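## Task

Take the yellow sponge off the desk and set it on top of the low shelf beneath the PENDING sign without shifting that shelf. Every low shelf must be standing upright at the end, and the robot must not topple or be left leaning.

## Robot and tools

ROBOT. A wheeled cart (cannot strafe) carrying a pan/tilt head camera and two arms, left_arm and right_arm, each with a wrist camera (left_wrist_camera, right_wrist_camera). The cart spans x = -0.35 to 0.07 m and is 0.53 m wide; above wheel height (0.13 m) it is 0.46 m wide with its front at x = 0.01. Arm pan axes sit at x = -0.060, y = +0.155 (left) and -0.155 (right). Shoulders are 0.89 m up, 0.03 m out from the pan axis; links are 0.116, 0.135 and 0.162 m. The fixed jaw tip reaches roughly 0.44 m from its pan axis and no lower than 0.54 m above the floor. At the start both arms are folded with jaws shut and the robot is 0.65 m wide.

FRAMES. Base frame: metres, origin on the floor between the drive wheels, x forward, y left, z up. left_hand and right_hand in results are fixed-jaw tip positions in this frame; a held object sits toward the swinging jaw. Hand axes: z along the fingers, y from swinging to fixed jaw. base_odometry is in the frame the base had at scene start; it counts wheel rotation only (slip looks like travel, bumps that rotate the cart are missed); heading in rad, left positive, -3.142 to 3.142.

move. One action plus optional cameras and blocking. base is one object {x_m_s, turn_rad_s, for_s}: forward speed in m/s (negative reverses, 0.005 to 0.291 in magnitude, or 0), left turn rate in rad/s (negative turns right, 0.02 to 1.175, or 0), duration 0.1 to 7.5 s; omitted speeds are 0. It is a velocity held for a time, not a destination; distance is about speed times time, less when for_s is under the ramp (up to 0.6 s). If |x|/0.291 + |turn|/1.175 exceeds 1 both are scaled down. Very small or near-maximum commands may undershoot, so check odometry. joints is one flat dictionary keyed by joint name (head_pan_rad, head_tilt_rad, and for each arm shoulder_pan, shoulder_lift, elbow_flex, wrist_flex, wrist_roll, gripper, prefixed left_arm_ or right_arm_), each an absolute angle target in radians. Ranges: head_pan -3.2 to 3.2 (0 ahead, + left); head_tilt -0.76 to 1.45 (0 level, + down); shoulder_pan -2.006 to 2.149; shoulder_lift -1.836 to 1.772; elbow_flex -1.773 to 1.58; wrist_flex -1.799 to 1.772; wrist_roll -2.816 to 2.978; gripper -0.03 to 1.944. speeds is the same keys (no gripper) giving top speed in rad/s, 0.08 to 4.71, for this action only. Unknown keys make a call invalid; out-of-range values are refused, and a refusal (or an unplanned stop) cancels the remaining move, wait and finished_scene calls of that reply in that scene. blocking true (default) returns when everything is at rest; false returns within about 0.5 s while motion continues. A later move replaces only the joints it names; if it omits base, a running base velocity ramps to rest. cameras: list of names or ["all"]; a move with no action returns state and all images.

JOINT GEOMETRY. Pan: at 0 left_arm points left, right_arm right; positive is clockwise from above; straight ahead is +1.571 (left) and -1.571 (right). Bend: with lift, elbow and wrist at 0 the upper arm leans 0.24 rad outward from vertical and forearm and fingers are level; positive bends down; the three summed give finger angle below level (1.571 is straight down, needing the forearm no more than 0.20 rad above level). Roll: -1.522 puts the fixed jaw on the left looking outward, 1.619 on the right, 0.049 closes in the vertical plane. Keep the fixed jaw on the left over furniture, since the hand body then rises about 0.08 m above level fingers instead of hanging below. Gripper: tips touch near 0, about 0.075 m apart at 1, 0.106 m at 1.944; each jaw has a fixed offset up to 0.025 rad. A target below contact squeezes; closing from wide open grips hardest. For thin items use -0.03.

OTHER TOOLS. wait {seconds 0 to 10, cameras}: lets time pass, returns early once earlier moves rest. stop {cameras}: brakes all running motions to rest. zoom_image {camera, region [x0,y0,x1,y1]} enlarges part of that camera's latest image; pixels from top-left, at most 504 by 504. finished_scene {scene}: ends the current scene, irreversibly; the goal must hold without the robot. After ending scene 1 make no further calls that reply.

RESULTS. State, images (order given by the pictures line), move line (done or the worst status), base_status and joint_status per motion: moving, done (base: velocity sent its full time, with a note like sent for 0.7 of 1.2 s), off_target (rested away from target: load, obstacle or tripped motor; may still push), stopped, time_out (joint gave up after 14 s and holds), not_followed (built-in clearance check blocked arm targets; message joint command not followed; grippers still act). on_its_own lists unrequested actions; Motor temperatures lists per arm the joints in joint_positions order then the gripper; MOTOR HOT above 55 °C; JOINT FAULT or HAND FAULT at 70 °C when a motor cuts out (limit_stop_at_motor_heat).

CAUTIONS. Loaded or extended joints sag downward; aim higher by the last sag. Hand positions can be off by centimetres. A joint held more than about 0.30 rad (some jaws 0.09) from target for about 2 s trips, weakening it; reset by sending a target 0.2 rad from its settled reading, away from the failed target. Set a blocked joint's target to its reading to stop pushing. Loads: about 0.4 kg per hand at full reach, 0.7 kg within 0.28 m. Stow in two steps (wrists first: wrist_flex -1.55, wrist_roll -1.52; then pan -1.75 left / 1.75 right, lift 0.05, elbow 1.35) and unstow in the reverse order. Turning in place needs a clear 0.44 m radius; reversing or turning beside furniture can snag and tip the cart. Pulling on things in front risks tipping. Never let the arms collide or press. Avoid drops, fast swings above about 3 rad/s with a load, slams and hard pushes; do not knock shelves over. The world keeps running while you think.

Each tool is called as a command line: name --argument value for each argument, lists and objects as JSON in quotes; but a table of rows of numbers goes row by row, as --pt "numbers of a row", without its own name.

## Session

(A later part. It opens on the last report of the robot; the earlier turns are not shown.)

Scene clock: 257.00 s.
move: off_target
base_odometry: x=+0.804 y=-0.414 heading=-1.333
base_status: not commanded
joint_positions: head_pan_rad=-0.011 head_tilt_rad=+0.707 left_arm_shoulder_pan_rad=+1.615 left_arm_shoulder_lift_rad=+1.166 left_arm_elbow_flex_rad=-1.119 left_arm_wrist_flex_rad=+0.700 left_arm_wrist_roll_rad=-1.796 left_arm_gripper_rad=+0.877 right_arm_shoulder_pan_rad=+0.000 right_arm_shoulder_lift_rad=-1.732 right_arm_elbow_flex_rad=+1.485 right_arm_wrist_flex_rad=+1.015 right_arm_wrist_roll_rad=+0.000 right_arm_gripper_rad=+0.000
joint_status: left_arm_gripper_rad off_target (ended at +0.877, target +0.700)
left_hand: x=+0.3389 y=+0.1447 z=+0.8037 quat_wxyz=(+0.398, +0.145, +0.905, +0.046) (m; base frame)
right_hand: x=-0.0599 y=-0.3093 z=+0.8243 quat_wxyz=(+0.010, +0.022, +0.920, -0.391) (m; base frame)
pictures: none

Grasped. Lift, and back up.

move --joints '{"left_arm_shoulder_lift_rad":0.7}' --speeds '{"left_arm_shoulder_lift_rad":0.6}'

move --joints '{"left_arm_shoulder_lift_rad":0.3,"left_arm_elbow_flex_rad":-0.6,"left_arm_wrist_flex_rad":0.8}' --speeds '{"left_arm_shoulder_lift_rad":0.6,"left_arm_elbow_flex_rad":0.8,"left_arm_wrist_flex_rad":0.4}' --base '{"x_m_s":-0.2,"for_s":3}' --cameras '["head_camera","left_wrist_camera"]'

Scene clock: 265.97 s.
move: done
base_odometry: x=+0.804 y=-0.414 heading=-1.333
base_status: not commanded
joint_positions: head_pan_rad=-0.011 head_tilt_rad=+0.707 left_arm_shoulder_pan_rad=+1.608 left_arm_shoulder_lift_rad=+0.774 left_arm_elbow_flex_rad=-1.112 left_arm_wrist_flex_rad=+0.708 left_arm_wrist_roll_rad=-1.805 left_arm_gripper_rad=+0.877 right_arm_shoulder_pan_rad=-0.002 right_arm_shoulder_lift_rad=-1.732 right_arm_elbow_flex_rad=+1.485 right_arm_wrist_flex_rad=+1.015 right_arm_wrist_roll_rad=+0.000 right_arm_gripper_rad=+0.000
joint_status: all done
left_hand: x=+0.3450 y=+0.1475 z=+0.9484 quat_wxyz=(+0.561, +0.131, +0.815, +0.069) (m; base frame)
right_hand: x=-0.0597 y=-0.3093 z=+0.8243 quat_wxyz=(+0.010, +0.021, +0.920, -0.390) (m; base frame)
pictures: none

Scene clock: 271.00 s.
move: done
base_odometry: x=+0.664 y=+0.155 heading=-1.332
base_status: done (sent for 3 of 3 s)
joint_positions: head_pan_rad=-0.011 head_tilt_rad=+0.709 left_arm_shoulder_pan_rad=+1.608 left_arm_shoulder_lift_rad=+0.336 left_arm_elbow_flex_rad=-0.587 left_arm_wrist_flex_rad=+0.800 left_arm_wrist_roll_rad=-1.805 left_arm_gripper_rad=+0.877 right_arm_shoulder_pan_rad=+0.003 right_arm_shoulder_lift_rad=-1.732 right_arm_elbow_flex_rad=+1.490 right_arm_wrist_flex_rad=+1.015 right_arm_wrist_roll_rad=+0.000 right_arm_gripper_rad=+0.000
joint_status: all done
left_hand: x=+0.3014 y=+0.1491 z=+0.9474 quat_wxyz=(+0.485, +0.139, +0.861, +0.060) (m; base frame)
right_hand: x=-0.0604 y=-0.3089 z=+0.8232 quat_wxyz=(+0.009, +0.024, +0.921, -0.388) (m; base frame)
pictures: head_camera, left_wrist_camera
Images, in order (width x height): head_camera 644x476, left_wrist_camera 644x476.

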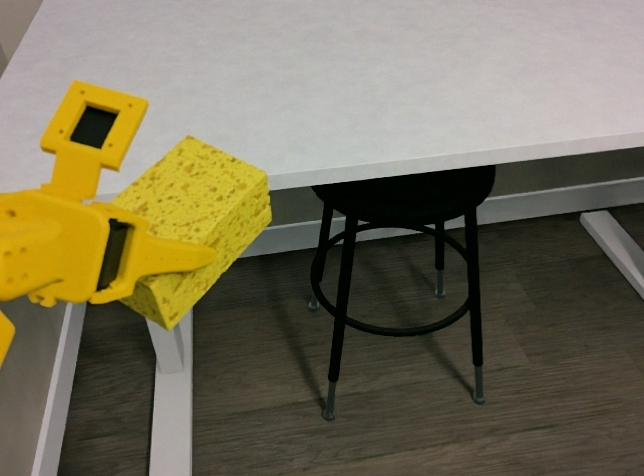

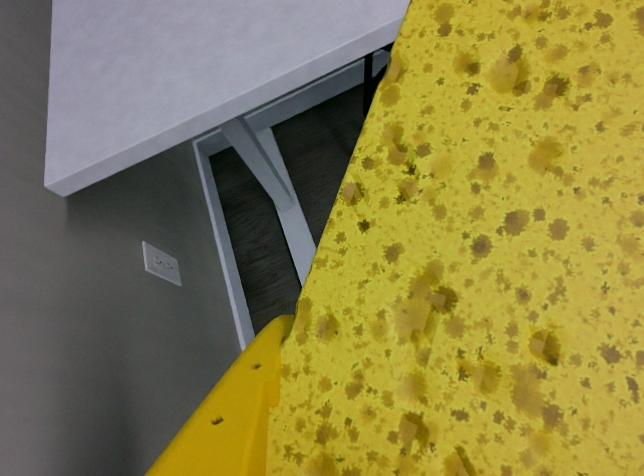

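move --joints '{"head_pan_rad":2.2,"head_tilt_rad":0.75}' --speeds '{"head_pan_rad":3}' --cameras '["head_camera"]'

move --joints '{"head_pan_rad":3.1,"head_tilt_rad":0.6}' --cameras '["head_camera"]'

move --joints '{"head_pan_rad":-2.3,"head_tilt_rad":0.5}' --speeds '{"head_pan_rad":4}' --cameras '["head_camera"]'

Scene clock: 285.30 s.
move: done
base_odometry: x=+0.664 y=+0.155 heading=-1.332
base_status: not commanded
joint_positions: head_pan_rad=+2.189 head_tilt_rad=+0.744 left_arm_shoulder_pan_rad=+1.608 left_arm_shoulder_lift_rad=+0.336 left_arm_elbow_flex_rad=-0.587 left_arm_wrist_flex_rad=+0.800 left_arm_wrist_roll_rad=-1.805 left_arm_gripper_rad=+0.877 right_arm_shoulder_pan_rad=+0.003 right_arm_shoulder_lift_rad=-1.732 right_arm_elbow_flex_rad=+1.490 right_arm_wrist_flex_rad=+1.015 right_arm_wrist_roll_rad=+0.000 right_arm_gripper_rad=+0.000
joint_status: all done
left_hand: x=+0.3014 y=+0.1491 z=+0.9474 quat_wxyz=(+0.485, +0.139, +0.861, +0.060) (m; base frame)
right_hand: x=-0.0604 y=-0.3089 z=+0.8232 quat_wxyz=(+0.009, +0.024, +0.921, -0.388) (m; base frame)
pictures: head_camera
Images, in order (width x height): head_camera 644x476.

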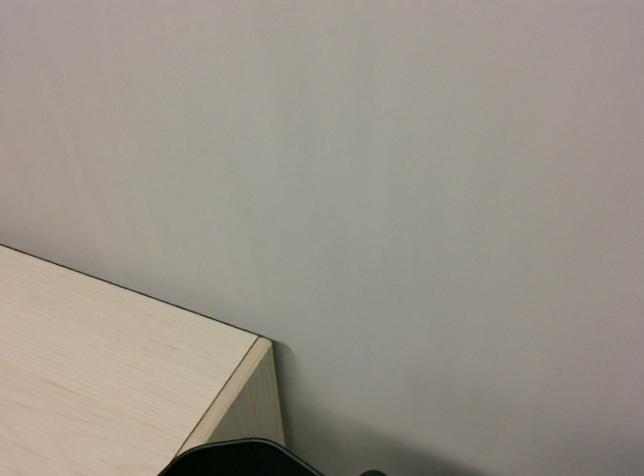

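Scene clock: 286.70 s.
move: done
base_odometry: x=+0.664 y=+0.155 heading=-1.332
base_status: not commanded
joint_positions: head_pan_rad=+3.089 head_tilt_rad=+0.613 left_arm_shoulder_pan_rad=+1.608 left_arm_shoulder_lift_rad=+0.336 left_arm_elbow_flex_rad=-0.587 left_arm_wrist_flex_rad=+0.800 left_arm_wrist_roll_rad=-1.805 left_arm_gripper_rad=+0.877 right_arm_shoulder_pan_rad=+0.003 right_arm_shoulder_lift_rad=-1.732 right_arm_elbow_flex_rad=+1.490 right_arm_wrist_flex_rad=+1.015 right_arm_wrist_roll_rad=+0.000 right_arm_gripper_rad=+0.000
joint_status: all done
left_hand: x=+0.3014 y=+0.1491 z=+0.9474 quat_wxyz=(+0.485, +0.139, +0.861, +0.060) (m; base frame)
right_hand: x=-0.0604 y=-0.3089 z=+0.8232 quat_wxyz=(+0.009, +0.024, +0.921, -0.388) (m; base frame)
pictures: head_camera
Images, in order (width x height): head_camera 644x476.

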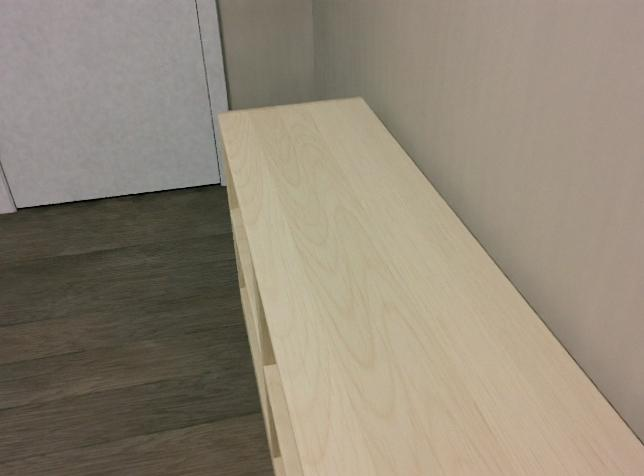

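Scene clock: 288.77 s.
move: done
base_odometry: x=+0.664 y=+0.155 heading=-1.332
base_status: not commanded
joint_positions: head_pan_rad=-2.290 head_tilt_rad=+0.513 left_arm_shoulder_pan_rad=+1.608 left_arm_shoulder_lift_rad=+0.336 left_arm_elbow_flex_rad=-0.587 left_arm_wrist_flex_rad=+0.800 left_arm_wrist_roll_rad=-1.805 left_arm_gripper_rad=+0.877 right_arm_shoulder_pan_rad=+0.003 right_arm_shoulder_lift_rad=-1.732 right_arm_elbow_flex_rad=+1.490 right_arm_wrist_flex_rad=+1.015 right_arm_wrist_roll_rad=+0.000 right_arm_gripper_rad=+0.000
joint_status: all done
left_hand: x=+0.3014 y=+0.1491 z=+0.9474 quat_wxyz=(+0.485, +0.139, +0.861, +0.060) (m; base frame)
right_hand: x=-0.0604 y=-0.3089 z=+0.8232 quat_wxyz=(+0.009, +0.024, +0.921, -0.388) (m; base frame)
pictures: head_camera
Images, in order (width x height): head_camera 644x476.

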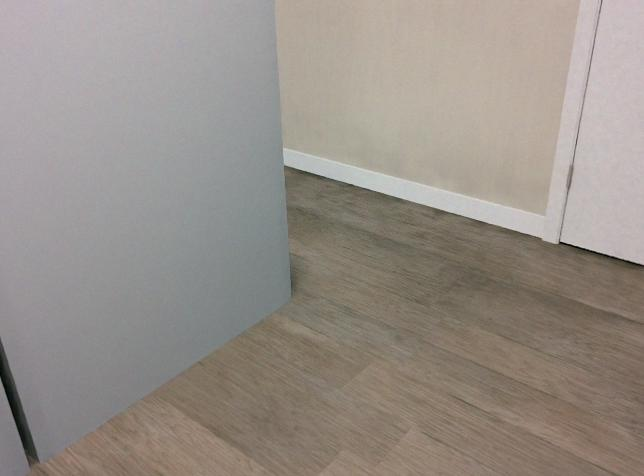

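move --base '{"x_m_s":0.2,"for_s":0.85}' --joints '{"head_pan_rad":0,"head_tilt_rad":0.5}'

move --base '{"turn_rad_s":-0.6,"for_s":4.3}' --cameras '["head_camera"]'

Scene clock: 319.33 s.
move: done
base_odometry: x=+0.704 y=-0.010 heading=-1.334
base_status: done (sent for 0.87 of 0.87 s)
joint_positions: head_pan_rad=-0.011 head_tilt_rad=+0.513 left_arm_shoulder_pan_rad=+1.608 left_arm_shoulder_lift_rad=+0.336 left_arm_elbow_flex_rad=-0.587 left_arm_wrist_flex_rad=+0.800 left_arm_wrist_roll_rad=-1.805 left_arm_gripper_rad=+0.877 right_arm_shoulder_pan_rad=+0.003 right_arm_shoulder_lift_rad=-1.732 right_arm_elbow_flex_rad=+1.490 right_arm_wrist_flex_rad=+1.015 right_arm_wrist_roll_rad=+0.000 right_arm_gripper_rad=+0.000
joint_status: all done
left_hand: x=+0.3014 y=+0.1491 z=+0.9474 quat_wxyz=(+0.485, +0.139, +0.861, +0.060) (m; base frame)
right_hand: x=-0.0604 y=-0.3089 z=+0.8232 quat_wxyz=(+0.009, +0.024, +0.921, -0.388) (m; base frame)
pictures: none

Scene clock: 324.30 s.
move: done
base_odometry: x=+0.704 y=-0.009 heading=+2.372
base_status: done (sent for 4.3 of 4.3 s)
joint_positions: head_pan_rad=-0.011 head_tilt_rad=+0.513 left_arm_shoulder_pan_rad=+1.611 left_arm_shoulder_lift_rad=+0.336 left_arm_elbow_flex_rad=-0.587 left_arm_wrist_flex_rad=+0.800 left_arm_wrist_roll_rad=-1.805 left_arm_gripper_rad=+0.877 right_arm_shoulder_pan_rad=+0.004 right_arm_shoulder_lift_rad=-1.732 right_arm_elbow_flex_rad=+1.490 right_arm_wrist_flex_rad=+1.015 right_arm_wrist_roll_rad=+0.000 right_arm_gripper_rad=+0.000
joint_status: not commanded
left_hand: x=+0.3014 y=+0.1480 z=+0.9474 quat_wxyz=(+0.485, +0.140, +0.861, +0.059) (m; base frame)
right_hand: x=-0.0607 y=-0.3089 z=+0.8232 quat_wxyz=(+0.009, +0.024, +0.921, -0.388) (m; base frame)
pictures: head_camera
Images, in order (width x height): head_camera 644x476.

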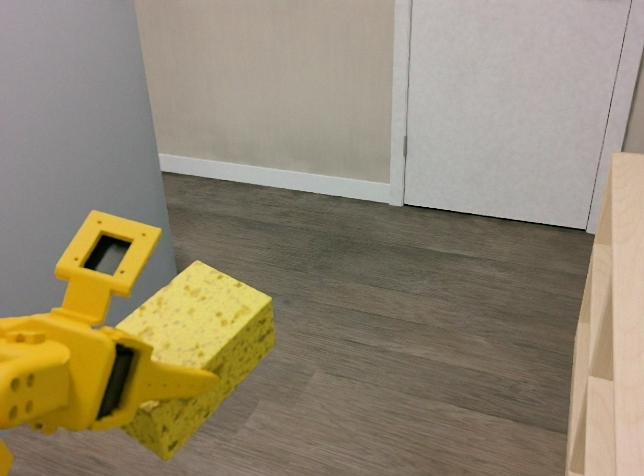

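move --joints '{"head_pan_rad":-0.6,"head_tilt_rad":0.85}' --cameras '["head_camera"]'

Scene clock: 338.87 s.
move: done
base_odometry: x=+0.704 y=-0.009 heading=+2.372
base_status: not commanded
joint_positions: head_pan_rad=-0.591 head_tilt_rad=+0.844 left_arm_shoulder_pan_rad=+1.611 left_arm_shoulder_lift_rad=+0.336 left_arm_elbow_flex_rad=-0.587 left_arm_wrist_flex_rad=+0.800 left_arm_wrist_roll_rad=-1.805 left_arm_gripper_rad=+0.877 right_arm_shoulder_pan_rad=+0.004 right_arm_shoulder_lift_rad=-1.732 right_arm_elbow_flex_rad=+1.490 right_arm_wrist_flex_rad=+1.015 right_arm_wrist_roll_rad=+0.000 right_arm_gripper_rad=+0.000
joint_status: all done
left_hand: x=+0.3014 y=+0.1480 z=+0.9474 quat_wxyz=(+0.485, +0.140, +0.861, +0.059) (m; base frame)
right_hand: x=-0.0607 y=-0.3089 z=+0.8232 quat_wxyz=(+0.009, +0.024, +0.921, -0.388) (m; base frame)
pictures: head_camera
Images, in order (width x height): head_camera 644x476.

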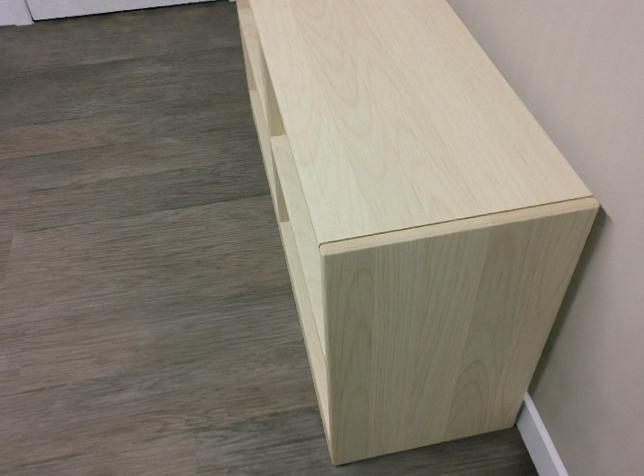

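move --base '{"turn_rad_s":0.2,"for_s":0.42}' --joints '{"head_pan_rad":0,"head_tilt_rad":0.5}'

move --base '{"x_m_s":0.27,"for_s":7.0}' --joints '{"head_pan_rad":1.7,"head_tilt_rad":0.3}' --cameras '["head_camera"]'

Scene clock: 347.17 s.
move: done
base_odometry: x=+0.704 y=-0.009 heading=+2.458
base_status: done (sent for 0.43 of 0.43 s)
joint_positions: head_pan_rad=-0.011 head_tilt_rad=+0.513 left_arm_shoulder_pan_rad=+1.608 left_arm_shoulder_lift_rad=+0.336 left_arm_elbow_flex_rad=-0.587 left_arm_wrist_flex_rad=+0.800 left_arm_wrist_roll_rad=-1.805 left_arm_gripper_rad=+0.877 right_arm_shoulder_pan_rad=-0.002 right_arm_shoulder_lift_rad=-1.732 right_arm_elbow_flex_rad=+1.490 right_arm_wrist_flex_rad=+1.015 right_arm_wrist_roll_rad=+0.000 right_arm_gripper_rad=+0.000
joint_status: all done
left_hand: x=+0.3014 y=+0.1491 z=+0.9474 quat_wxyz=(+0.485, +0.139, +0.861, +0.060) (m; base frame)
right_hand: x=-0.0597 y=-0.3089 z=+0.8232 quat_wxyz=(+0.010, +0.021, +0.921, -0.388) (m; base frame)
pictures: none

Scene clock: 355.37 s.
move: done
base_odometry: x=-0.761 y=+1.186 heading=+2.456
base_status: done (sent for 7 of 7 s)
joint_positions: head_pan_rad=+1.689 head_tilt_rad=+0.312 left_arm_shoulder_pan_rad=+1.608 left_arm_shoulder_lift_rad=+0.336 left_arm_elbow_flex_rad=-0.587 left_arm_wrist_flex_rad=+0.800 left_arm_wrist_roll_rad=-1.805 left_arm_gripper_rad=+0.877 right_arm_shoulder_pan_rad=+0.003 right_arm_shoulder_lift_rad=-1.732 right_arm_elbow_flex_rad=+1.490 right_arm_wrist_flex_rad=+1.015 right_arm_wrist_roll_rad=+0.000 right_arm_gripper_rad=+0.000
joint_status: all done
left_hand: x=+0.3014 y=+0.1491 z=+0.9474 quat_wxyz=(+0.485, +0.139, +0.861, +0.060) (m; base frame)
right_hand: x=-0.0604 y=-0.3089 z=+0.8232 quat_wxyz=(+0.009, +0.024, +0.921, -0.388) (m; base frame)
pictures: head_camera
Images, in order (width x height): head_camera 644x476.

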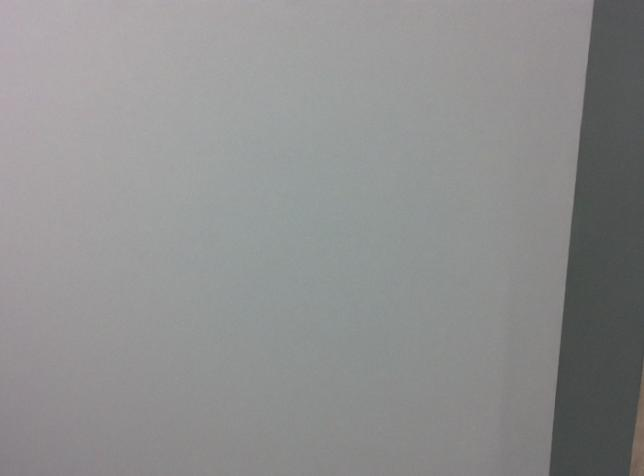

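Partition end is just at my left. Look for the sign.

move --joints '{"head_pan_rad":1.1,"head_tilt_rad":0.15}' --cameras '["head_camera"]'

move --joints '{"head_pan_rad":0.3,"head_tilt_rad":0.5}' --cameras '["head_camera"]'

Scene clock: 362.67 s.
move: done
base_odometry: x=-0.761 y=+1.186 heading=+2.456
base_status: not commanded
joint_positions: head_pan_rad=+1.109 head_tilt_rad=+0.161 left_arm_shoulder_pan_rad=+1.608 left_arm_shoulder_lift_rad=+0.336 left_arm_elbow_flex_rad=-0.587 left_arm_wrist_flex_rad=+0.800 left_arm_wrist_roll_rad=-1.805 left_arm_gripper_rad=+0.877 right_arm_shoulder_pan_rad=+0.003 right_arm_shoulder_lift_rad=-1.732 right_arm_elbow_flex_rad=+1.490 right_arm_wrist_flex_rad=+1.015 right_arm_wrist_roll_rad=+0.000 right_arm_gripper_rad=+0.000
joint_status: all done
left_hand: x=+0.3014 y=+0.1491 z=+0.9474 quat_wxyz=(+0.485, +0.139, +0.861, +0.060) (m; base frame)
right_hand: x=-0.0604 y=-0.3089 z=+0.8232 quat_wxyz=(+0.009, +0.024, +0.921, -0.388) (m; base frame)
pictures: head_camera
Images, in order (width x height): head_camera 644x476.

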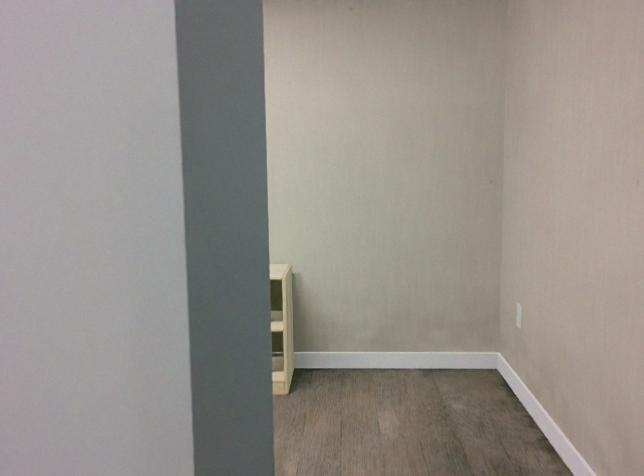

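Scene clock: 364.00 s.
move: done
base_odometry: x=-0.761 y=+1.186 heading=+2.456
base_status: not commanded
joint_positions: head_pan_rad=+0.310 head_tilt_rad=+0.493 left_arm_shoulder_pan_rad=+1.608 left_arm_shoulder_lift_rad=+0.336 left_arm_elbow_flex_rad=-0.587 left_arm_wrist_flex_rad=+0.800 left_arm_wrist_roll_rad=-1.805 left_arm_gripper_rad=+0.877 right_arm_shoulder_pan_rad=+0.003 right_arm_shoulder_lift_rad=-1.732 right_arm_elbow_flex_rad=+1.490 right_arm_wrist_flex_rad=+1.015 right_arm_wrist_roll_rad=+0.000 right_arm_gripper_rad=+0.000
joint_status: all done
left_hand: x=+0.3014 y=+0.1491 z=+0.9474 quat_wxyz=(+0.485, +0.139, +0.861, +0.060) (m; base frame)
right_hand: x=-0.0604 y=-0.3089 z=+0.8232 quat_wxyz=(+0.009, +0.024, +0.921, -0.388) (m; base frame)
pictures: head_camera
Images, in order (width x height): head_camera 644x476.

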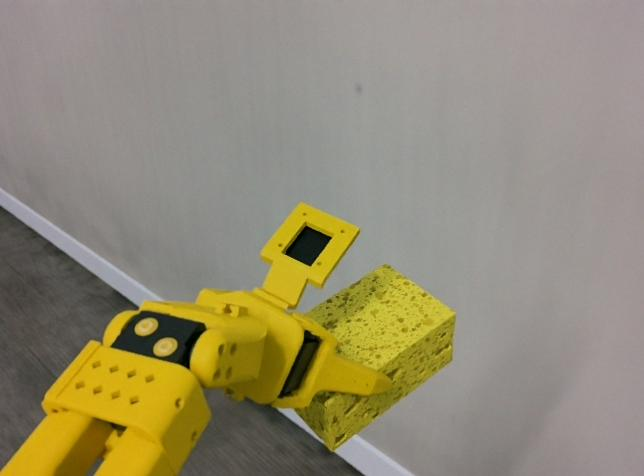

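move --base '{"x_m_s":0.2,"for_s":1.5}'

move --base '{"turn_rad_s":0.6,"for_s":1.75}' --joints '{"head_pan_rad":0.25,"head_tilt_rad":0.1}' --cameras '["head_camera"]'

Scene clock: 393.70 s.
move: done
base_odometry: x=-0.993 y=+1.376 heading=+2.456
base_status: done (sent for 1.5 of 1.5 s)
joint_positions: head_pan_rad=+0.310 head_tilt_rad=+0.493 left_arm_shoulder_pan_rad=+1.608 left_arm_shoulder_lift_rad=+0.336 left_arm_elbow_flex_rad=-0.587 left_arm_wrist_flex_rad=+0.800 left_arm_wrist_roll_rad=-1.805 left_arm_gripper_rad=+0.877 right_arm_shoulder_pan_rad=+0.003 right_arm_shoulder_lift_rad=-1.732 right_arm_elbow_flex_rad=+1.490 right_arm_wrist_flex_rad=+1.015 right_arm_wrist_roll_rad=+0.000 right_arm_gripper_rad=+0.000
joint_status: not commanded
left_hand: x=+0.3014 y=+0.1491 z=+0.9474 quat_wxyz=(+0.485, +0.139, +0.861, +0.060) (m; base frame)
right_hand: x=-0.0604 y=-0.3089 z=+0.8232 quat_wxyz=(+0.009, +0.024, +0.921, -0.388) (m; base frame)
pictures: none

Scene clock: 396.17 s.
move: done
base_odometry: x=-0.992 y=+1.375 heading=-2.766
base_status: done (sent for 1.77 of 1.77 s)
joint_positions: head_pan_rad=+0.259 head_tilt_rad=+0.111 left_arm_shoulder_pan_rad=+1.606 left_arm_shoulder_lift_rad=+0.336 left_arm_elbow_flex_rad=-0.587 left_arm_wrist_flex_rad=+0.800 left_arm_wrist_roll_rad=-1.805 left_arm_gripper_rad=+0.877 right_arm_shoulder_pan_rad=+0.000 right_arm_shoulder_lift_rad=-1.732 right_arm_elbow_flex_rad=+1.490 right_arm_wrist_flex_rad=+1.015 right_arm_wrist_roll_rad=+0.000 right_arm_gripper_rad=+0.000
joint_status: all done
left_hand: x=+0.3014 y=+0.1497 z=+0.9474 quat_wxyz=(+0.485, +0.138, +0.861, +0.060) (m; base frame)
right_hand: x=-0.0599 y=-0.3089 z=+0.8232 quat_wxyz=(+0.010, +0.022, +0.921, -0.388) (m; base frame)
pictures: head_camera
Images, in order (width x height): head_camera 644x476.

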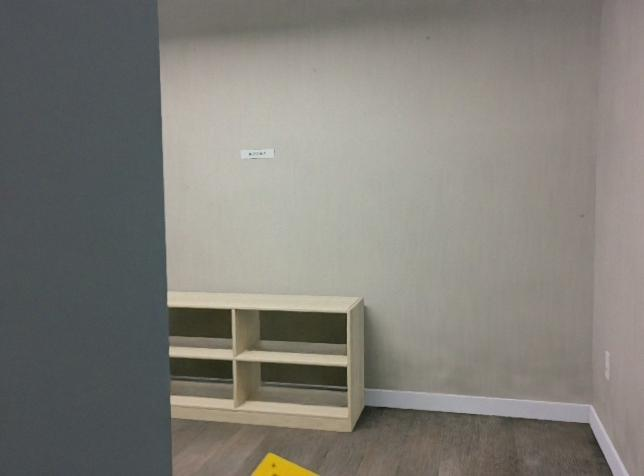

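zoom_image --camera "head_camera" --region '[230, 140, 286, 168]'

Scaled by 9.000.

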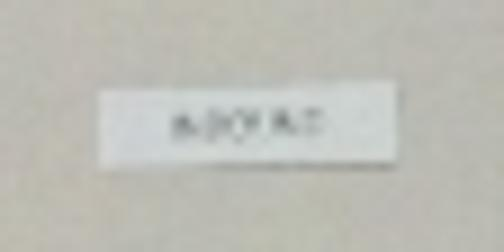

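move --base '{"x_m_s":0.25,"for_s":4.0}' --joints '{"head_pan_rad":0.45,"head_tilt_rad":0.1}' --cameras '["head_camera"]'

zoom_image --camera "head_camera" --region '[180, 40, 420, 200]'

Scene clock: 421.50 s.
Motor temperatures (°C): left_arm=[28 29 28 29 28 34] | right_arm=[29 26 26 26 28 26]
move: done
base_odometry: x=-1.923 y=+1.008 heading=-2.767
base_status: done (sent for 4 of 4 s)
joint_positions: head_pan_rad=+0.439 head_tilt_rad=+0.110 left_arm_shoulder_pan_rad=+1.606 left_arm_shoulder_lift_rad=+0.336 left_arm_elbow_flex_rad=-0.587 left_arm_wrist_flex_rad=+0.800 left_arm_wrist_roll_rad=-1.805 left_arm_gripper_rad=+0.877 right_arm_shoulder_pan_rad=+0.003 right_arm_shoulder_lift_rad=-1.732 right_arm_elbow_flex_rad=+1.490 right_arm_wrist_flex_rad=+1.015 right_arm_wrist_roll_rad=+0.000 right_arm_gripper_rad=+0.000
joint_status: all done
left_hand: x=+0.3014 y=+0.1497 z=+0.9474 quat_wxyz=(+0.485, +0.138, +0.861, +0.060) (m; base frame)
right_hand: x=-0.0604 y=-0.3089 z=+0.8232 quat_wxyz=(+0.009, +0.024, +0.921, -0.388) (m; base frame)
pictures: head_camera
Images, in order (width x height): head_camera 644x476.

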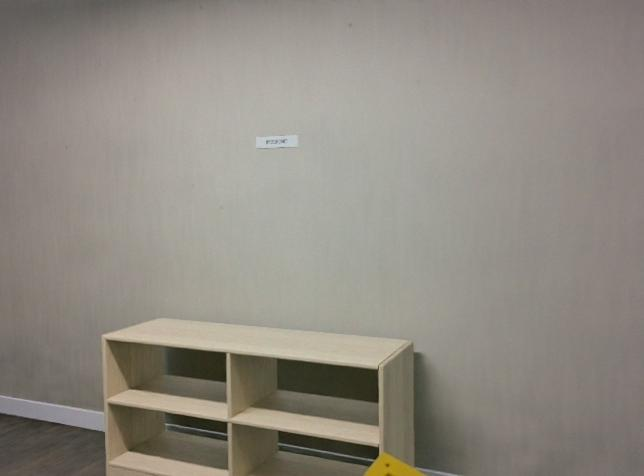

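Scaled by 2.100.

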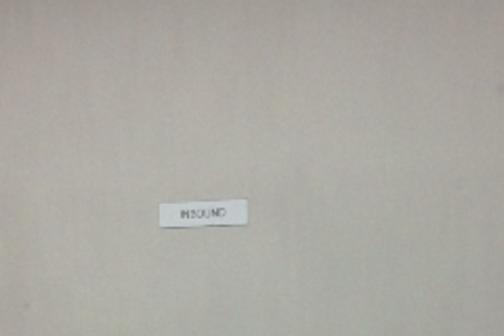

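move --joints '{"head_pan_rad":1.3,"head_tilt_rad":0.1}' --cameras '["head_camera"]'

move --joints '{"head_pan_rad":2.1}' --cameras '["head_camera"]'

move --joints '{"head_pan_rad":2.9}' --cameras '["head_camera"]'

Scene clock: 426.93 s.
move: done
base_odometry: x=-1.923 y=+1.008 heading=-2.767
base_status: not commanded
joint_positions: head_pan_rad=+1.290 head_tilt_rad=+0.110 left_arm_shoulder_pan_rad=+1.606 left_arm_shoulder_lift_rad=+0.336 left_arm_elbow_flex_rad=-0.587 left_arm_wrist_flex_rad=+0.800 left_arm_wrist_roll_rad=-1.805 left_arm_gripper_rad=+0.877 right_arm_shoulder_pan_rad=+0.003 right_arm_shoulder_lift_rad=-1.732 right_arm_elbow_flex_rad=+1.490 right_arm_wrist_flex_rad=+1.015 right_arm_wrist_roll_rad=+0.000 right_arm_gripper_rad=+0.000
joint_status: all done
left_hand: x=+0.3014 y=+0.1497 z=+0.9474 quat_wxyz=(+0.485, +0.138, +0.861, +0.060) (m; base frame)
right_hand: x=-0.0604 y=-0.3089 z=+0.8232 quat_wxyz=(+0.009, +0.024, +0.921, -0.388) (m; base frame)
pictures: head_camera
Images, in order (width x height): head_camera 644x476.

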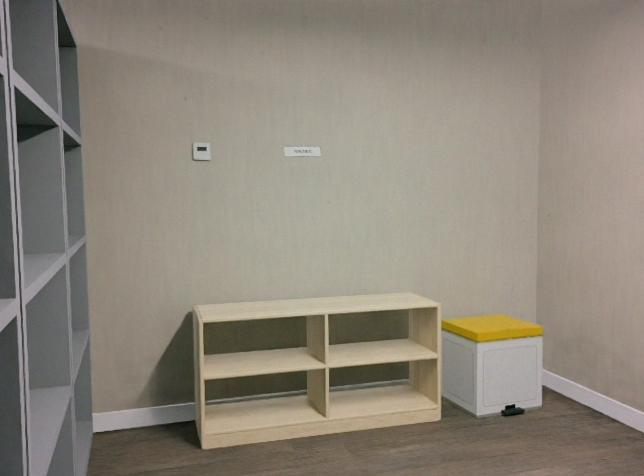

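Scene clock: 428.27 s.
move: done
base_odometry: x=-1.923 y=+1.008 heading=-2.767
base_status: not commanded
joint_positions: head_pan_rad=+2.089 head_tilt_rad=+0.110 left_arm_shoulder_pan_rad=+1.606 left_arm_shoulder_lift_rad=+0.336 left_arm_elbow_flex_rad=-0.587 left_arm_wrist_flex_rad=+0.800 left_arm_wrist_roll_rad=-1.805 left_arm_gripper_rad=+0.877 right_arm_shoulder_pan_rad=+0.003 right_arm_shoulder_lift_rad=-1.732 right_arm_elbow_flex_rad=+1.490 right_arm_wrist_flex_rad=+1.015 right_arm_wrist_roll_rad=+0.000 right_arm_gripper_rad=+0.000
joint_status: all done
left_hand: x=+0.3014 y=+0.1497 z=+0.9474 quat_wxyz=(+0.485, +0.138, +0.861, +0.060) (m; base frame)
right_hand: x=-0.0604 y=-0.3089 z=+0.8232 quat_wxyz=(+0.009, +0.024, +0.921, -0.388) (m; base frame)
pictures: head_camera
Images, in order (width x height): head_camera 644x476.

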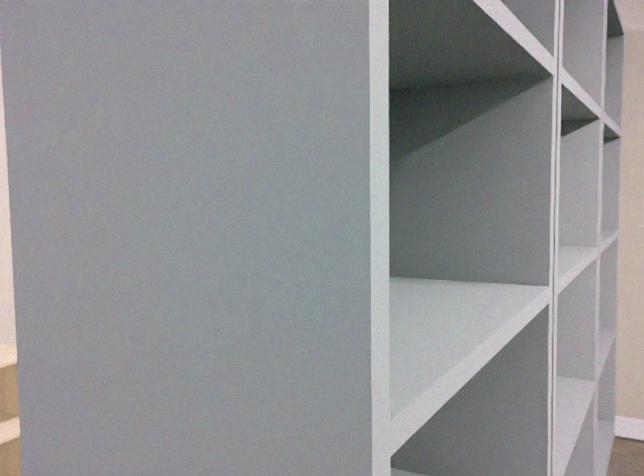

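Scene clock: 429.60 s.
move: done
base_odometry: x=-1.923 y=+1.008 heading=-2.767
base_status: not commanded
joint_positions: head_pan_rad=+2.890 head_tilt_rad=+0.110 left_arm_shoulder_pan_rad=+1.606 left_arm_shoulder_lift_rad=+0.336 left_arm_elbow_flex_rad=-0.587 left_arm_wrist_flex_rad=+0.800 left_arm_wrist_roll_rad=-1.805 left_arm_gripper_rad=+0.877 right_arm_shoulder_pan_rad=+0.003 right_arm_shoulder_lift_rad=-1.732 right_arm_elbow_flex_rad=+1.490 right_arm_wrist_flex_rad=+1.015 right_arm_wrist_roll_rad=+0.000 right_arm_gripper_rad=+0.000
joint_status: all done
left_hand: x=+0.3014 y=+0.1497 z=+0.9474 quat_wxyz=(+0.485, +0.138, +0.861, +0.060) (m; base frame)
right_hand: x=-0.0604 y=-0.3089 z=+0.8232 quat_wxyz=(+0.009, +0.024, +0.921, -0.388) (m; base frame)
pictures: head_camera
Images, in order (width x height): head_camera 644x476.

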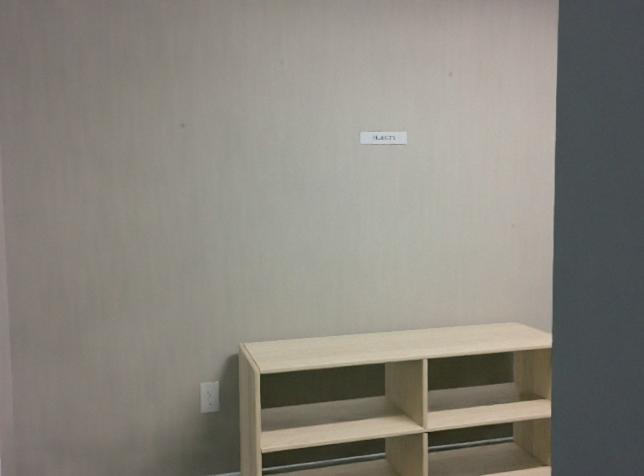

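move --base '{"turn_rad_s":0.5,"for_s":2.53}' --joints '{"head_pan_rad":0,"head_tilt_rad":0.1}' --cameras '["head_camera"]'

zoom_image --camera "head_camera" --region '[240, 100, 400, 200]'

move --base '{"x_m_s":0.25,"for_s":5.6}' --cameras '["head_camera"]'

zoom_image --camera "head_camera" --region '[140, 0, 500, 240]'

Scene clock: 455.93 s.
move: done
base_odometry: x=-1.923 y=+1.009 heading=-1.498
base_status: done (sent for 2.53 of 2.53 s)
joint_positions: head_pan_rad=+0.009 head_tilt_rad=+0.110 left_arm_shoulder_pan_rad=+1.605 left_arm_shoulder_lift_rad=+0.336 left_arm_elbow_flex_rad=-0.587 left_arm_wrist_flex_rad=+0.800 left_arm_wrist_roll_rad=-1.805 left_arm_gripper_rad=+0.877 right_arm_shoulder_pan_rad=-0.004 right_arm_shoulder_lift_rad=-1.732 right_arm_elbow_flex_rad=+1.490 right_arm_wrist_flex_rad=+1.015 right_arm_wrist_roll_rad=+0.000 right_arm_gripper_rad=+0.000
joint_status: all done
left_hand: x=+0.3014 y=+0.1502 z=+0.9474 quat_wxyz=(+0.485, +0.137, +0.861, +0.061) (m; base frame)
right_hand: x=-0.0595 y=-0.3089 z=+0.8232 quat_wxyz=(+0.010, +0.021, +0.921, -0.388) (m; base frame)
pictures: head_camera
Images, in order (width x height): head_camera 644x476.

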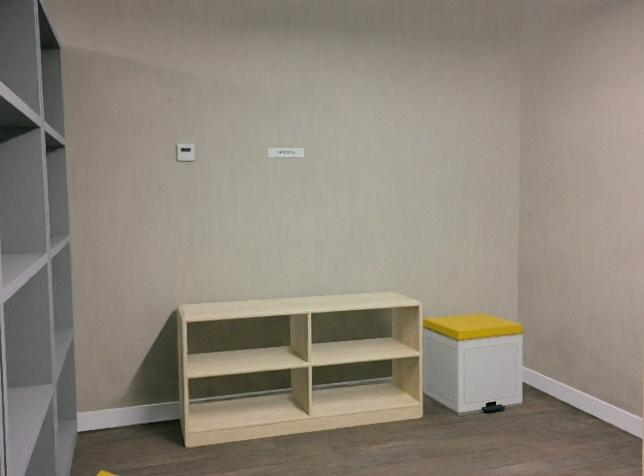

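Scaled by 3.150.

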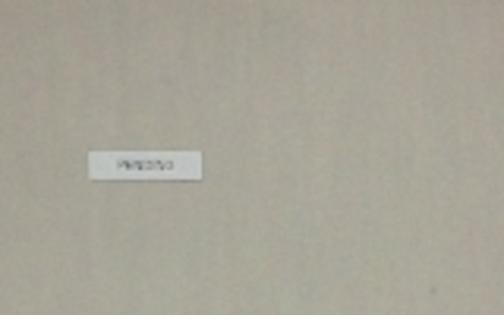

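Scene clock: 462.70 s.
move: done
base_odometry: x=-1.823 y=-0.389 heading=-1.500
base_status: done (sent for 5.6 of 5.6 s)
joint_positions: head_pan_rad=+0.009 head_tilt_rad=+0.110 left_arm_shoulder_pan_rad=+1.606 left_arm_shoulder_lift_rad=+0.336 left_arm_elbow_flex_rad=-0.587 left_arm_wrist_flex_rad=+0.800 left_arm_wrist_roll_rad=-1.805 left_arm_gripper_rad=+0.877 right_arm_shoulder_pan_rad=+0.003 right_arm_shoulder_lift_rad=-1.732 right_arm_elbow_flex_rad=+1.490 right_arm_wrist_flex_rad=+1.015 right_arm_wrist_roll_rad=+0.000 right_arm_gripper_rad=+0.000
joint_status: not commanded
left_hand: x=+0.3014 y=+0.1497 z=+0.9474 quat_wxyz=(+0.485, +0.138, +0.861, +0.060) (m; base frame)
right_hand: x=-0.0604 y=-0.3089 z=+0.8232 quat_wxyz=(+0.009, +0.024, +0.921, -0.388) (m; base frame)
pictures: head_camera
Images, in order (width x height): head_camera 644x476.

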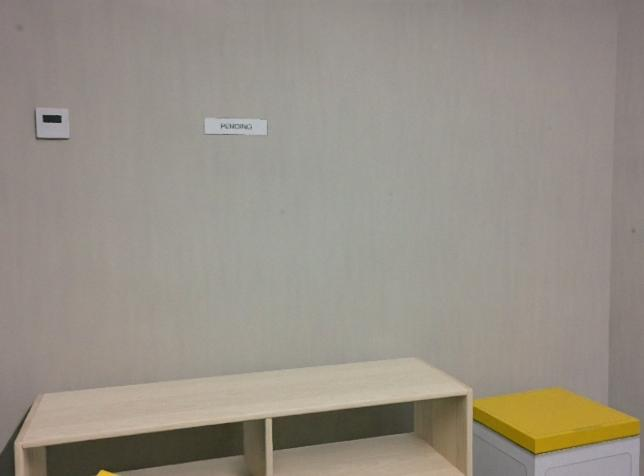

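Scaled by 1.400.

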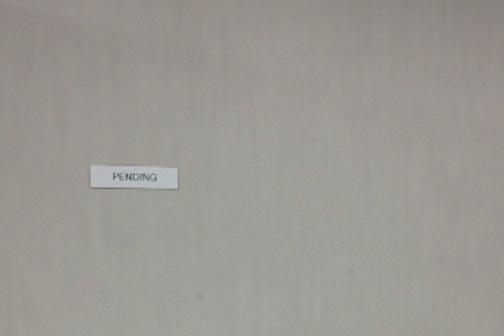

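move --base '{"x_m_s":0.25,"for_s":3.6}' --joints '{"head_tilt_rad":0.6}'

move --base '{"turn_rad_s":0.4,"for_s":0.8}' --cameras '["head_camera"]'

Scene clock: 482.73 s.
move: done
base_odometry: x=-1.759 y=-1.286 heading=-1.498
base_status: done (sent for 3.6 of 3.6 s)
joint_positions: head_pan_rad=+0.009 head_tilt_rad=+0.593 left_arm_shoulder_pan_rad=+1.606 left_arm_shoulder_lift_rad=+0.336 left_arm_elbow_flex_rad=-0.587 left_arm_wrist_flex_rad=+0.800 left_arm_wrist_roll_rad=-1.805 left_arm_gripper_rad=+0.877 right_arm_shoulder_pan_rad=+0.000 right_arm_shoulder_lift_rad=-1.732 right_arm_elbow_flex_rad=+1.490 right_arm_wrist_flex_rad=+1.015 right_arm_wrist_roll_rad=+0.000 right_arm_gripper_rad=+0.000
joint_status: all done
left_hand: x=+0.3014 y=+0.1497 z=+0.9474 quat_wxyz=(+0.485, +0.138, +0.861, +0.060) (m; base frame)
right_hand: x=-0.0599 y=-0.3089 z=+0.8232 quat_wxyz=(+0.010, +0.022, +0.921, -0.388) (m; base frame)
pictures: none

Scene clock: 484.30 s.
move: done
base_odometry: x=-1.759 y=-1.285 heading=-1.177
base_status: done (sent for 0.8 of 0.8 s)
joint_positions: head_pan_rad=+0.009 head_tilt_rad=+0.593 left_arm_shoulder_pan_rad=+1.614 left_arm_shoulder_lift_rad=+0.336 left_arm_elbow_flex_rad=-0.587 left_arm_wrist_flex_rad=+0.800 left_arm_wrist_roll_rad=-1.805 left_arm_gripper_rad=+0.877 right_arm_shoulder_pan_rad=+0.000 right_arm_shoulder_lift_rad=-1.732 right_arm_elbow_flex_rad=+1.490 right_arm_wrist_flex_rad=+1.015 right_arm_wrist_roll_rad=+0.000 right_arm_gripper_rad=+0.000
joint_status: not commanded
left_hand: x=+0.3013 y=+0.1469 z=+0.9474 quat_wxyz=(+0.485, +0.141, +0.861, +0.058) (m; base frame)
right_hand: x=-0.0599 y=-0.3089 z=+0.8232 quat_wxyz=(+0.010, +0.022, +0.921, -0.388) (m; base frame)
pictures: head_camera
Images, in order (width x height): head_camera 644x476.

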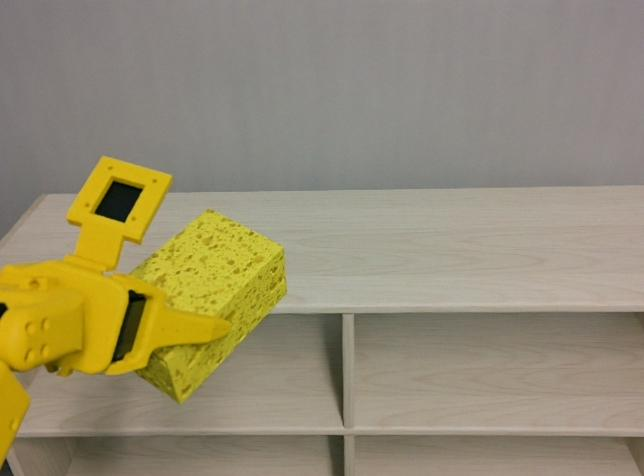

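move --base '{"x_m_s":0.2,"for_s":2.15}' --cameras '["head_camera"]'

Scene clock: 492.40 s.
move: done
base_odometry: x=-1.592 y=-1.686 heading=-1.178
base_status: done (sent for 2.17 of 2.17 s)
joint_positions: head_pan_rad=+0.009 head_tilt_rad=+0.593 left_arm_shoulder_pan_rad=+1.614 left_arm_shoulder_lift_rad=+0.336 left_arm_elbow_flex_rad=-0.587 left_arm_wrist_flex_rad=+0.800 left_arm_wrist_roll_rad=-1.805 left_arm_gripper_rad=+0.877 right_arm_shoulder_pan_rad=+0.003 right_arm_shoulder_lift_rad=-1.732 right_arm_elbow_flex_rad=+1.490 right_arm_wrist_flex_rad=+1.015 right_arm_wrist_roll_rad=+0.000 right_arm_gripper_rad=+0.000
joint_status: not commanded
left_hand: x=+0.3013 y=+0.1469 z=+0.9474 quat_wxyz=(+0.485, +0.141, +0.861, +0.058) (m; base frame)
right_hand: x=-0.0604 y=-0.3089 z=+0.8232 quat_wxyz=(+0.009, +0.024, +0.921, -0.388) (m; base frame)
pictures: head_camera
Images, in order (width x height): head_camera 644x476.

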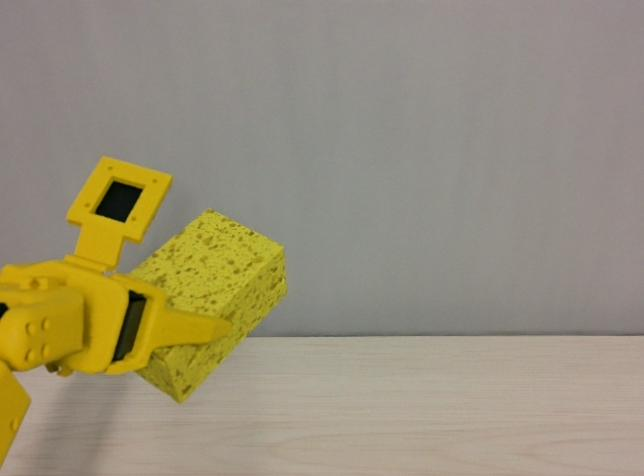

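move --base '{"x_m_s":0.1,"for_s":0.65}' --joints '{"left_arm_shoulder_lift_rad":1.05,"left_arm_elbow_flex_rad":-0.49,"left_arm_wrist_flex_rad":0.25,"head_tilt_rad":0.85}' --speeds '{"left_arm_shoulder_lift_rad":0.5,"left_arm_elbow_flex_rad":0.4,"left_arm_wrist_flex_rad":0.5}' --cameras '["head_camera"]'

move --joints '{"left_arm_shoulder_lift_rad":1.4,"left_arm_elbow_flex_rad":-0.44,"left_arm_wrist_flex_rad":-0.2}' --speeds '{"left_arm_shoulder_lift_rad":0.3,"left_arm_elbow_flex_rad":0.2,"left_arm_wrist_flex_rad":0.4}' --cameras '["head_camera"]'

Scene clock: 504.27 s.
move: done
base_odometry: x=-1.566 y=-1.748 heading=-1.178
base_status: done (sent for 0.67 of 0.67 s)
joint_positions: head_pan_rad=+0.009 head_tilt_rad=+0.844 left_arm_shoulder_pan_rad=+1.614 left_arm_shoulder_lift_rad=+1.070 left_arm_elbow_flex_rad=-0.486 left_arm_wrist_flex_rad=+0.264 left_arm_wrist_roll_rad=-1.805 left_arm_gripper_rad=+0.877 right_arm_shoulder_pan_rad=+0.004 right_arm_shoulder_lift_rad=-1.732 right_arm_elbow_flex_rad=+1.490 right_arm_wrist_flex_rad=+1.015 right_arm_wrist_roll_rad=+0.000 right_arm_gripper_rad=+0.000
joint_status: all done
left_hand: x=+0.3056 y=+0.1467 z=+0.7344 quat_wxyz=(+0.351, +0.152, +0.923, +0.042) (m; base frame)
right_hand: x=-0.0607 y=-0.3089 z=+0.8232 quat_wxyz=(+0.009, +0.024, +0.921, -0.388) (m; base frame)
pictures: head_camera
Images, in order (width x height): head_camera 644x476.

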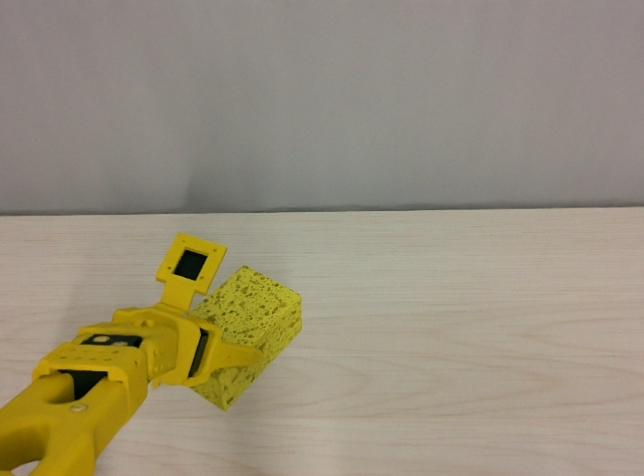

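Scene clock: 505.93 s.
move: done
base_odometry: x=-1.566 y=-1.748 heading=-1.178
base_status: not commanded
joint_positions: head_pan_rad=+0.009 head_tilt_rad=+0.844 left_arm_shoulder_pan_rad=+1.614 left_arm_shoulder_lift_rad=+1.413 left_arm_elbow_flex_rad=-0.437 left_arm_wrist_flex_rad=-0.185 left_arm_wrist_roll_rad=-1.805 left_arm_gripper_rad=+0.877 right_arm_shoulder_pan_rad=+0.004 right_arm_shoulder_lift_rad=-1.732 right_arm_elbow_flex_rad=+1.490 right_arm_wrist_flex_rad=+1.015 right_arm_wrist_roll_rad=+0.000 right_arm_gripper_rad=+0.000
joint_status: all done
left_hand: x=+0.2800 y=+0.1478 z=+0.6623 quat_wxyz=(+0.377, +0.150, +0.913, +0.045) (m; base frame)
right_hand: x=-0.0607 y=-0.3089 z=+0.8232 quat_wxyz=(+0.009, +0.024, +0.921, -0.388) (m; base frame)
pictures: head_camera
Images, in order (width x height): head_camera 644x476.

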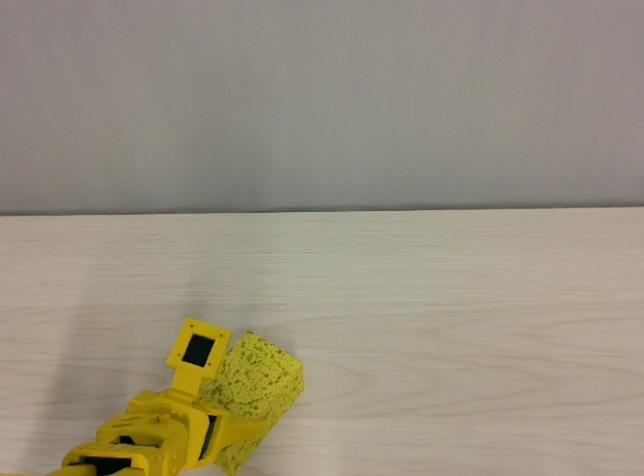

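move --joints '{"left_arm_shoulder_lift_rad":1.57,"left_arm_elbow_flex_rad":-0.43,"left_arm_wrist_flex_rad":-0.32}' --speeds '{"left_arm_shoulder_lift_rad":0.12,"left_arm_elbow_flex_rad":0.1,"left_arm_wrist_flex_rad":0.12}' --cameras '["head_camera","left_wrist_camera"]'

Scene clock: 513.73 s.
move: done
base_odometry: x=-1.566 y=-1.748 heading=-1.178
base_status: not commanded
joint_positions: head_pan_rad=+0.009 head_tilt_rad=+0.844 left_arm_shoulder_pan_rad=+1.611 left_arm_shoulder_lift_rad=+1.518 left_arm_elbow_flex_rad=-0.437 left_arm_wrist_flex_rad=-0.322 left_arm_wrist_roll_rad=-1.796 left_arm_gripper_rad=+0.877 right_arm_shoulder_pan_rad=+0.004 right_arm_shoulder_lift_rad=-1.732 right_arm_elbow_flex_rad=+1.490 right_arm_wrist_flex_rad=+1.015 right_arm_wrist_roll_rad=+0.000 right_arm_gripper_rad=+0.000
joint_status: all done
left_hand: x=+0.2701 y=+0.1493 z=+0.6463 quat_wxyz=(+0.392, +0.143, +0.908, +0.046) (m; base frame)
right_hand: x=-0.0607 y=-0.3089 z=+0.8232 quat_wxyz=(+0.009, +0.024, +0.921, -0.388) (m; base frame)
pictures: head_camera, left_wrist_camera
Images, in order (width x height): head_camera 644x476, left_wrist_camera 644x476.

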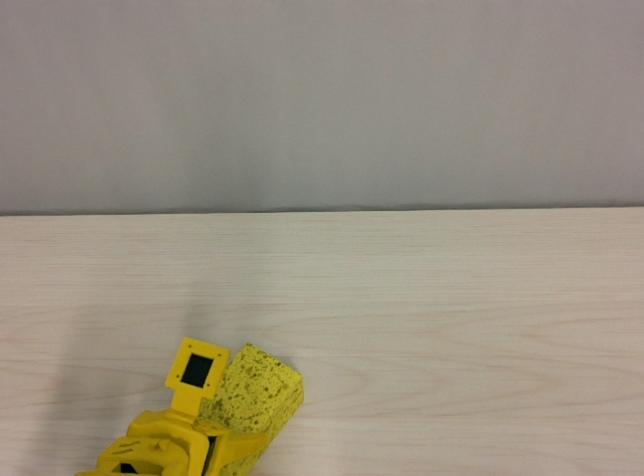

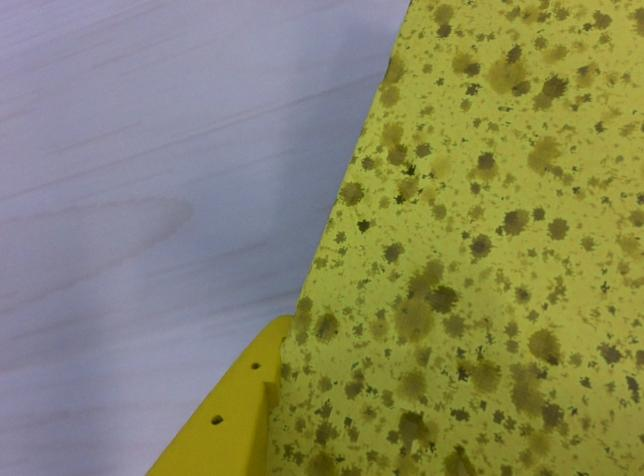

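move --joints '{"left_arm_shoulder_lift_rad":1.53,"left_arm_gripper_rad":1.25}'

move --joints '{"left_arm_shoulder_pan_rad":1.58,"left_arm_gripper_rad":1.8}' --cameras '["head_camera","left_wrist_camera"]'

Scene clock: 519.17 s.
move: done
base_odometry: x=-1.566 y=-1.748 heading=-1.178
base_status: not commanded
joint_positions: head_pan_rad=+0.009 head_tilt_rad=+0.844 left_arm_shoulder_pan_rad=+1.605 left_arm_shoulder_lift_rad=+1.535 left_arm_elbow_flex_rad=-0.429 left_arm_wrist_flex_rad=-0.311 left_arm_wrist_roll_rad=-1.796 left_arm_gripper_rad=+1.243 right_arm_shoulder_pan_rad=+0.003 right_arm_shoulder_lift_rad=-1.732 right_arm_elbow_flex_rad=+1.490 right_arm_wrist_flex_rad=+1.015 right_arm_wrist_roll_rad=+0.000 right_arm_gripper_rad=+0.000
joint_status: all done
left_hand: x=+0.2630 y=+0.1515 z=+0.6387 quat_wxyz=(+0.376, +0.142, +0.915, +0.045) (m; base frame)
right_hand: x=-0.0604 y=-0.3089 z=+0.8232 quat_wxyz=(+0.009, +0.024, +0.921, -0.388) (m; base frame)
pictures: none

Scene clock: 520.07 s.
move: done
base_odometry: x=-1.566 y=-1.748 heading=-1.178
base_status: not commanded
joint_positions: head_pan_rad=+0.009 head_tilt_rad=+0.844 left_arm_shoulder_pan_rad=+1.585 left_arm_shoulder_lift_rad=+1.541 left_arm_elbow_flex_rad=-0.429 left_arm_wrist_flex_rad=-0.311 left_arm_wrist_roll_rad=-1.796 left_arm_gripper_rad=+1.792 right_arm_shoulder_pan_rad=+0.003 right_arm_shoulder_lift_rad=-1.732 right_arm_elbow_flex_rad=+1.490 right_arm_wrist_flex_rad=+1.015 right_arm_wrist_roll_rad=+0.000 right_arm_gripper_rad=+0.000
joint_status: all done
left_hand: x=+0.2614 y=+0.1580 z=+0.6369 quat_wxyz=(+0.372, +0.133, +0.917, +0.049) (m; base frame)
right_hand: x=-0.0604 y=-0.3089 z=+0.8232 quat_wxyz=(+0.009, +0.024, +0.921, -0.388) (m; base frame)
pictures: head_camera, left_wrist_camera
Images, in order (width x height): head_camera 644x476, left_wrist_camera 644x476.

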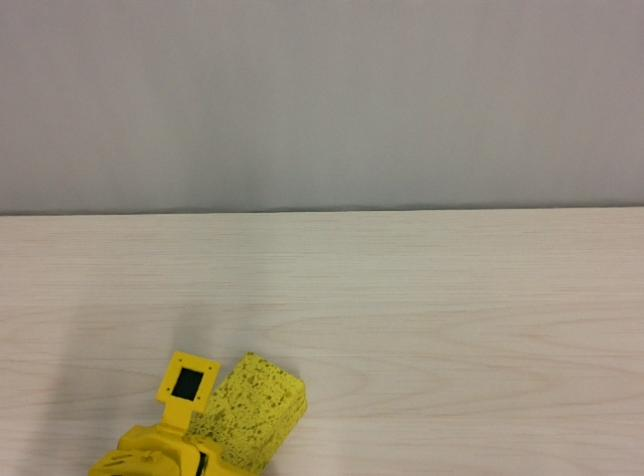

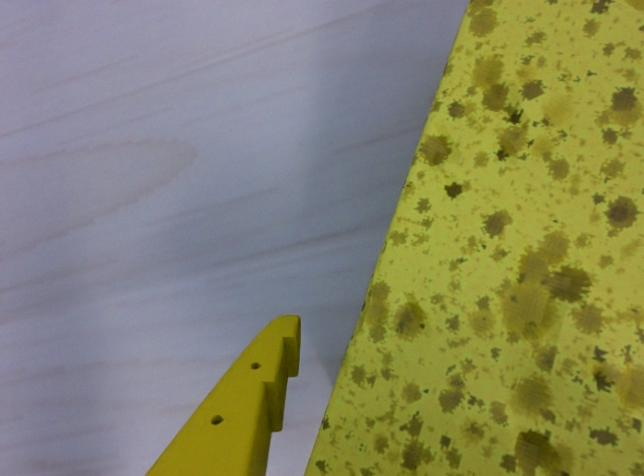

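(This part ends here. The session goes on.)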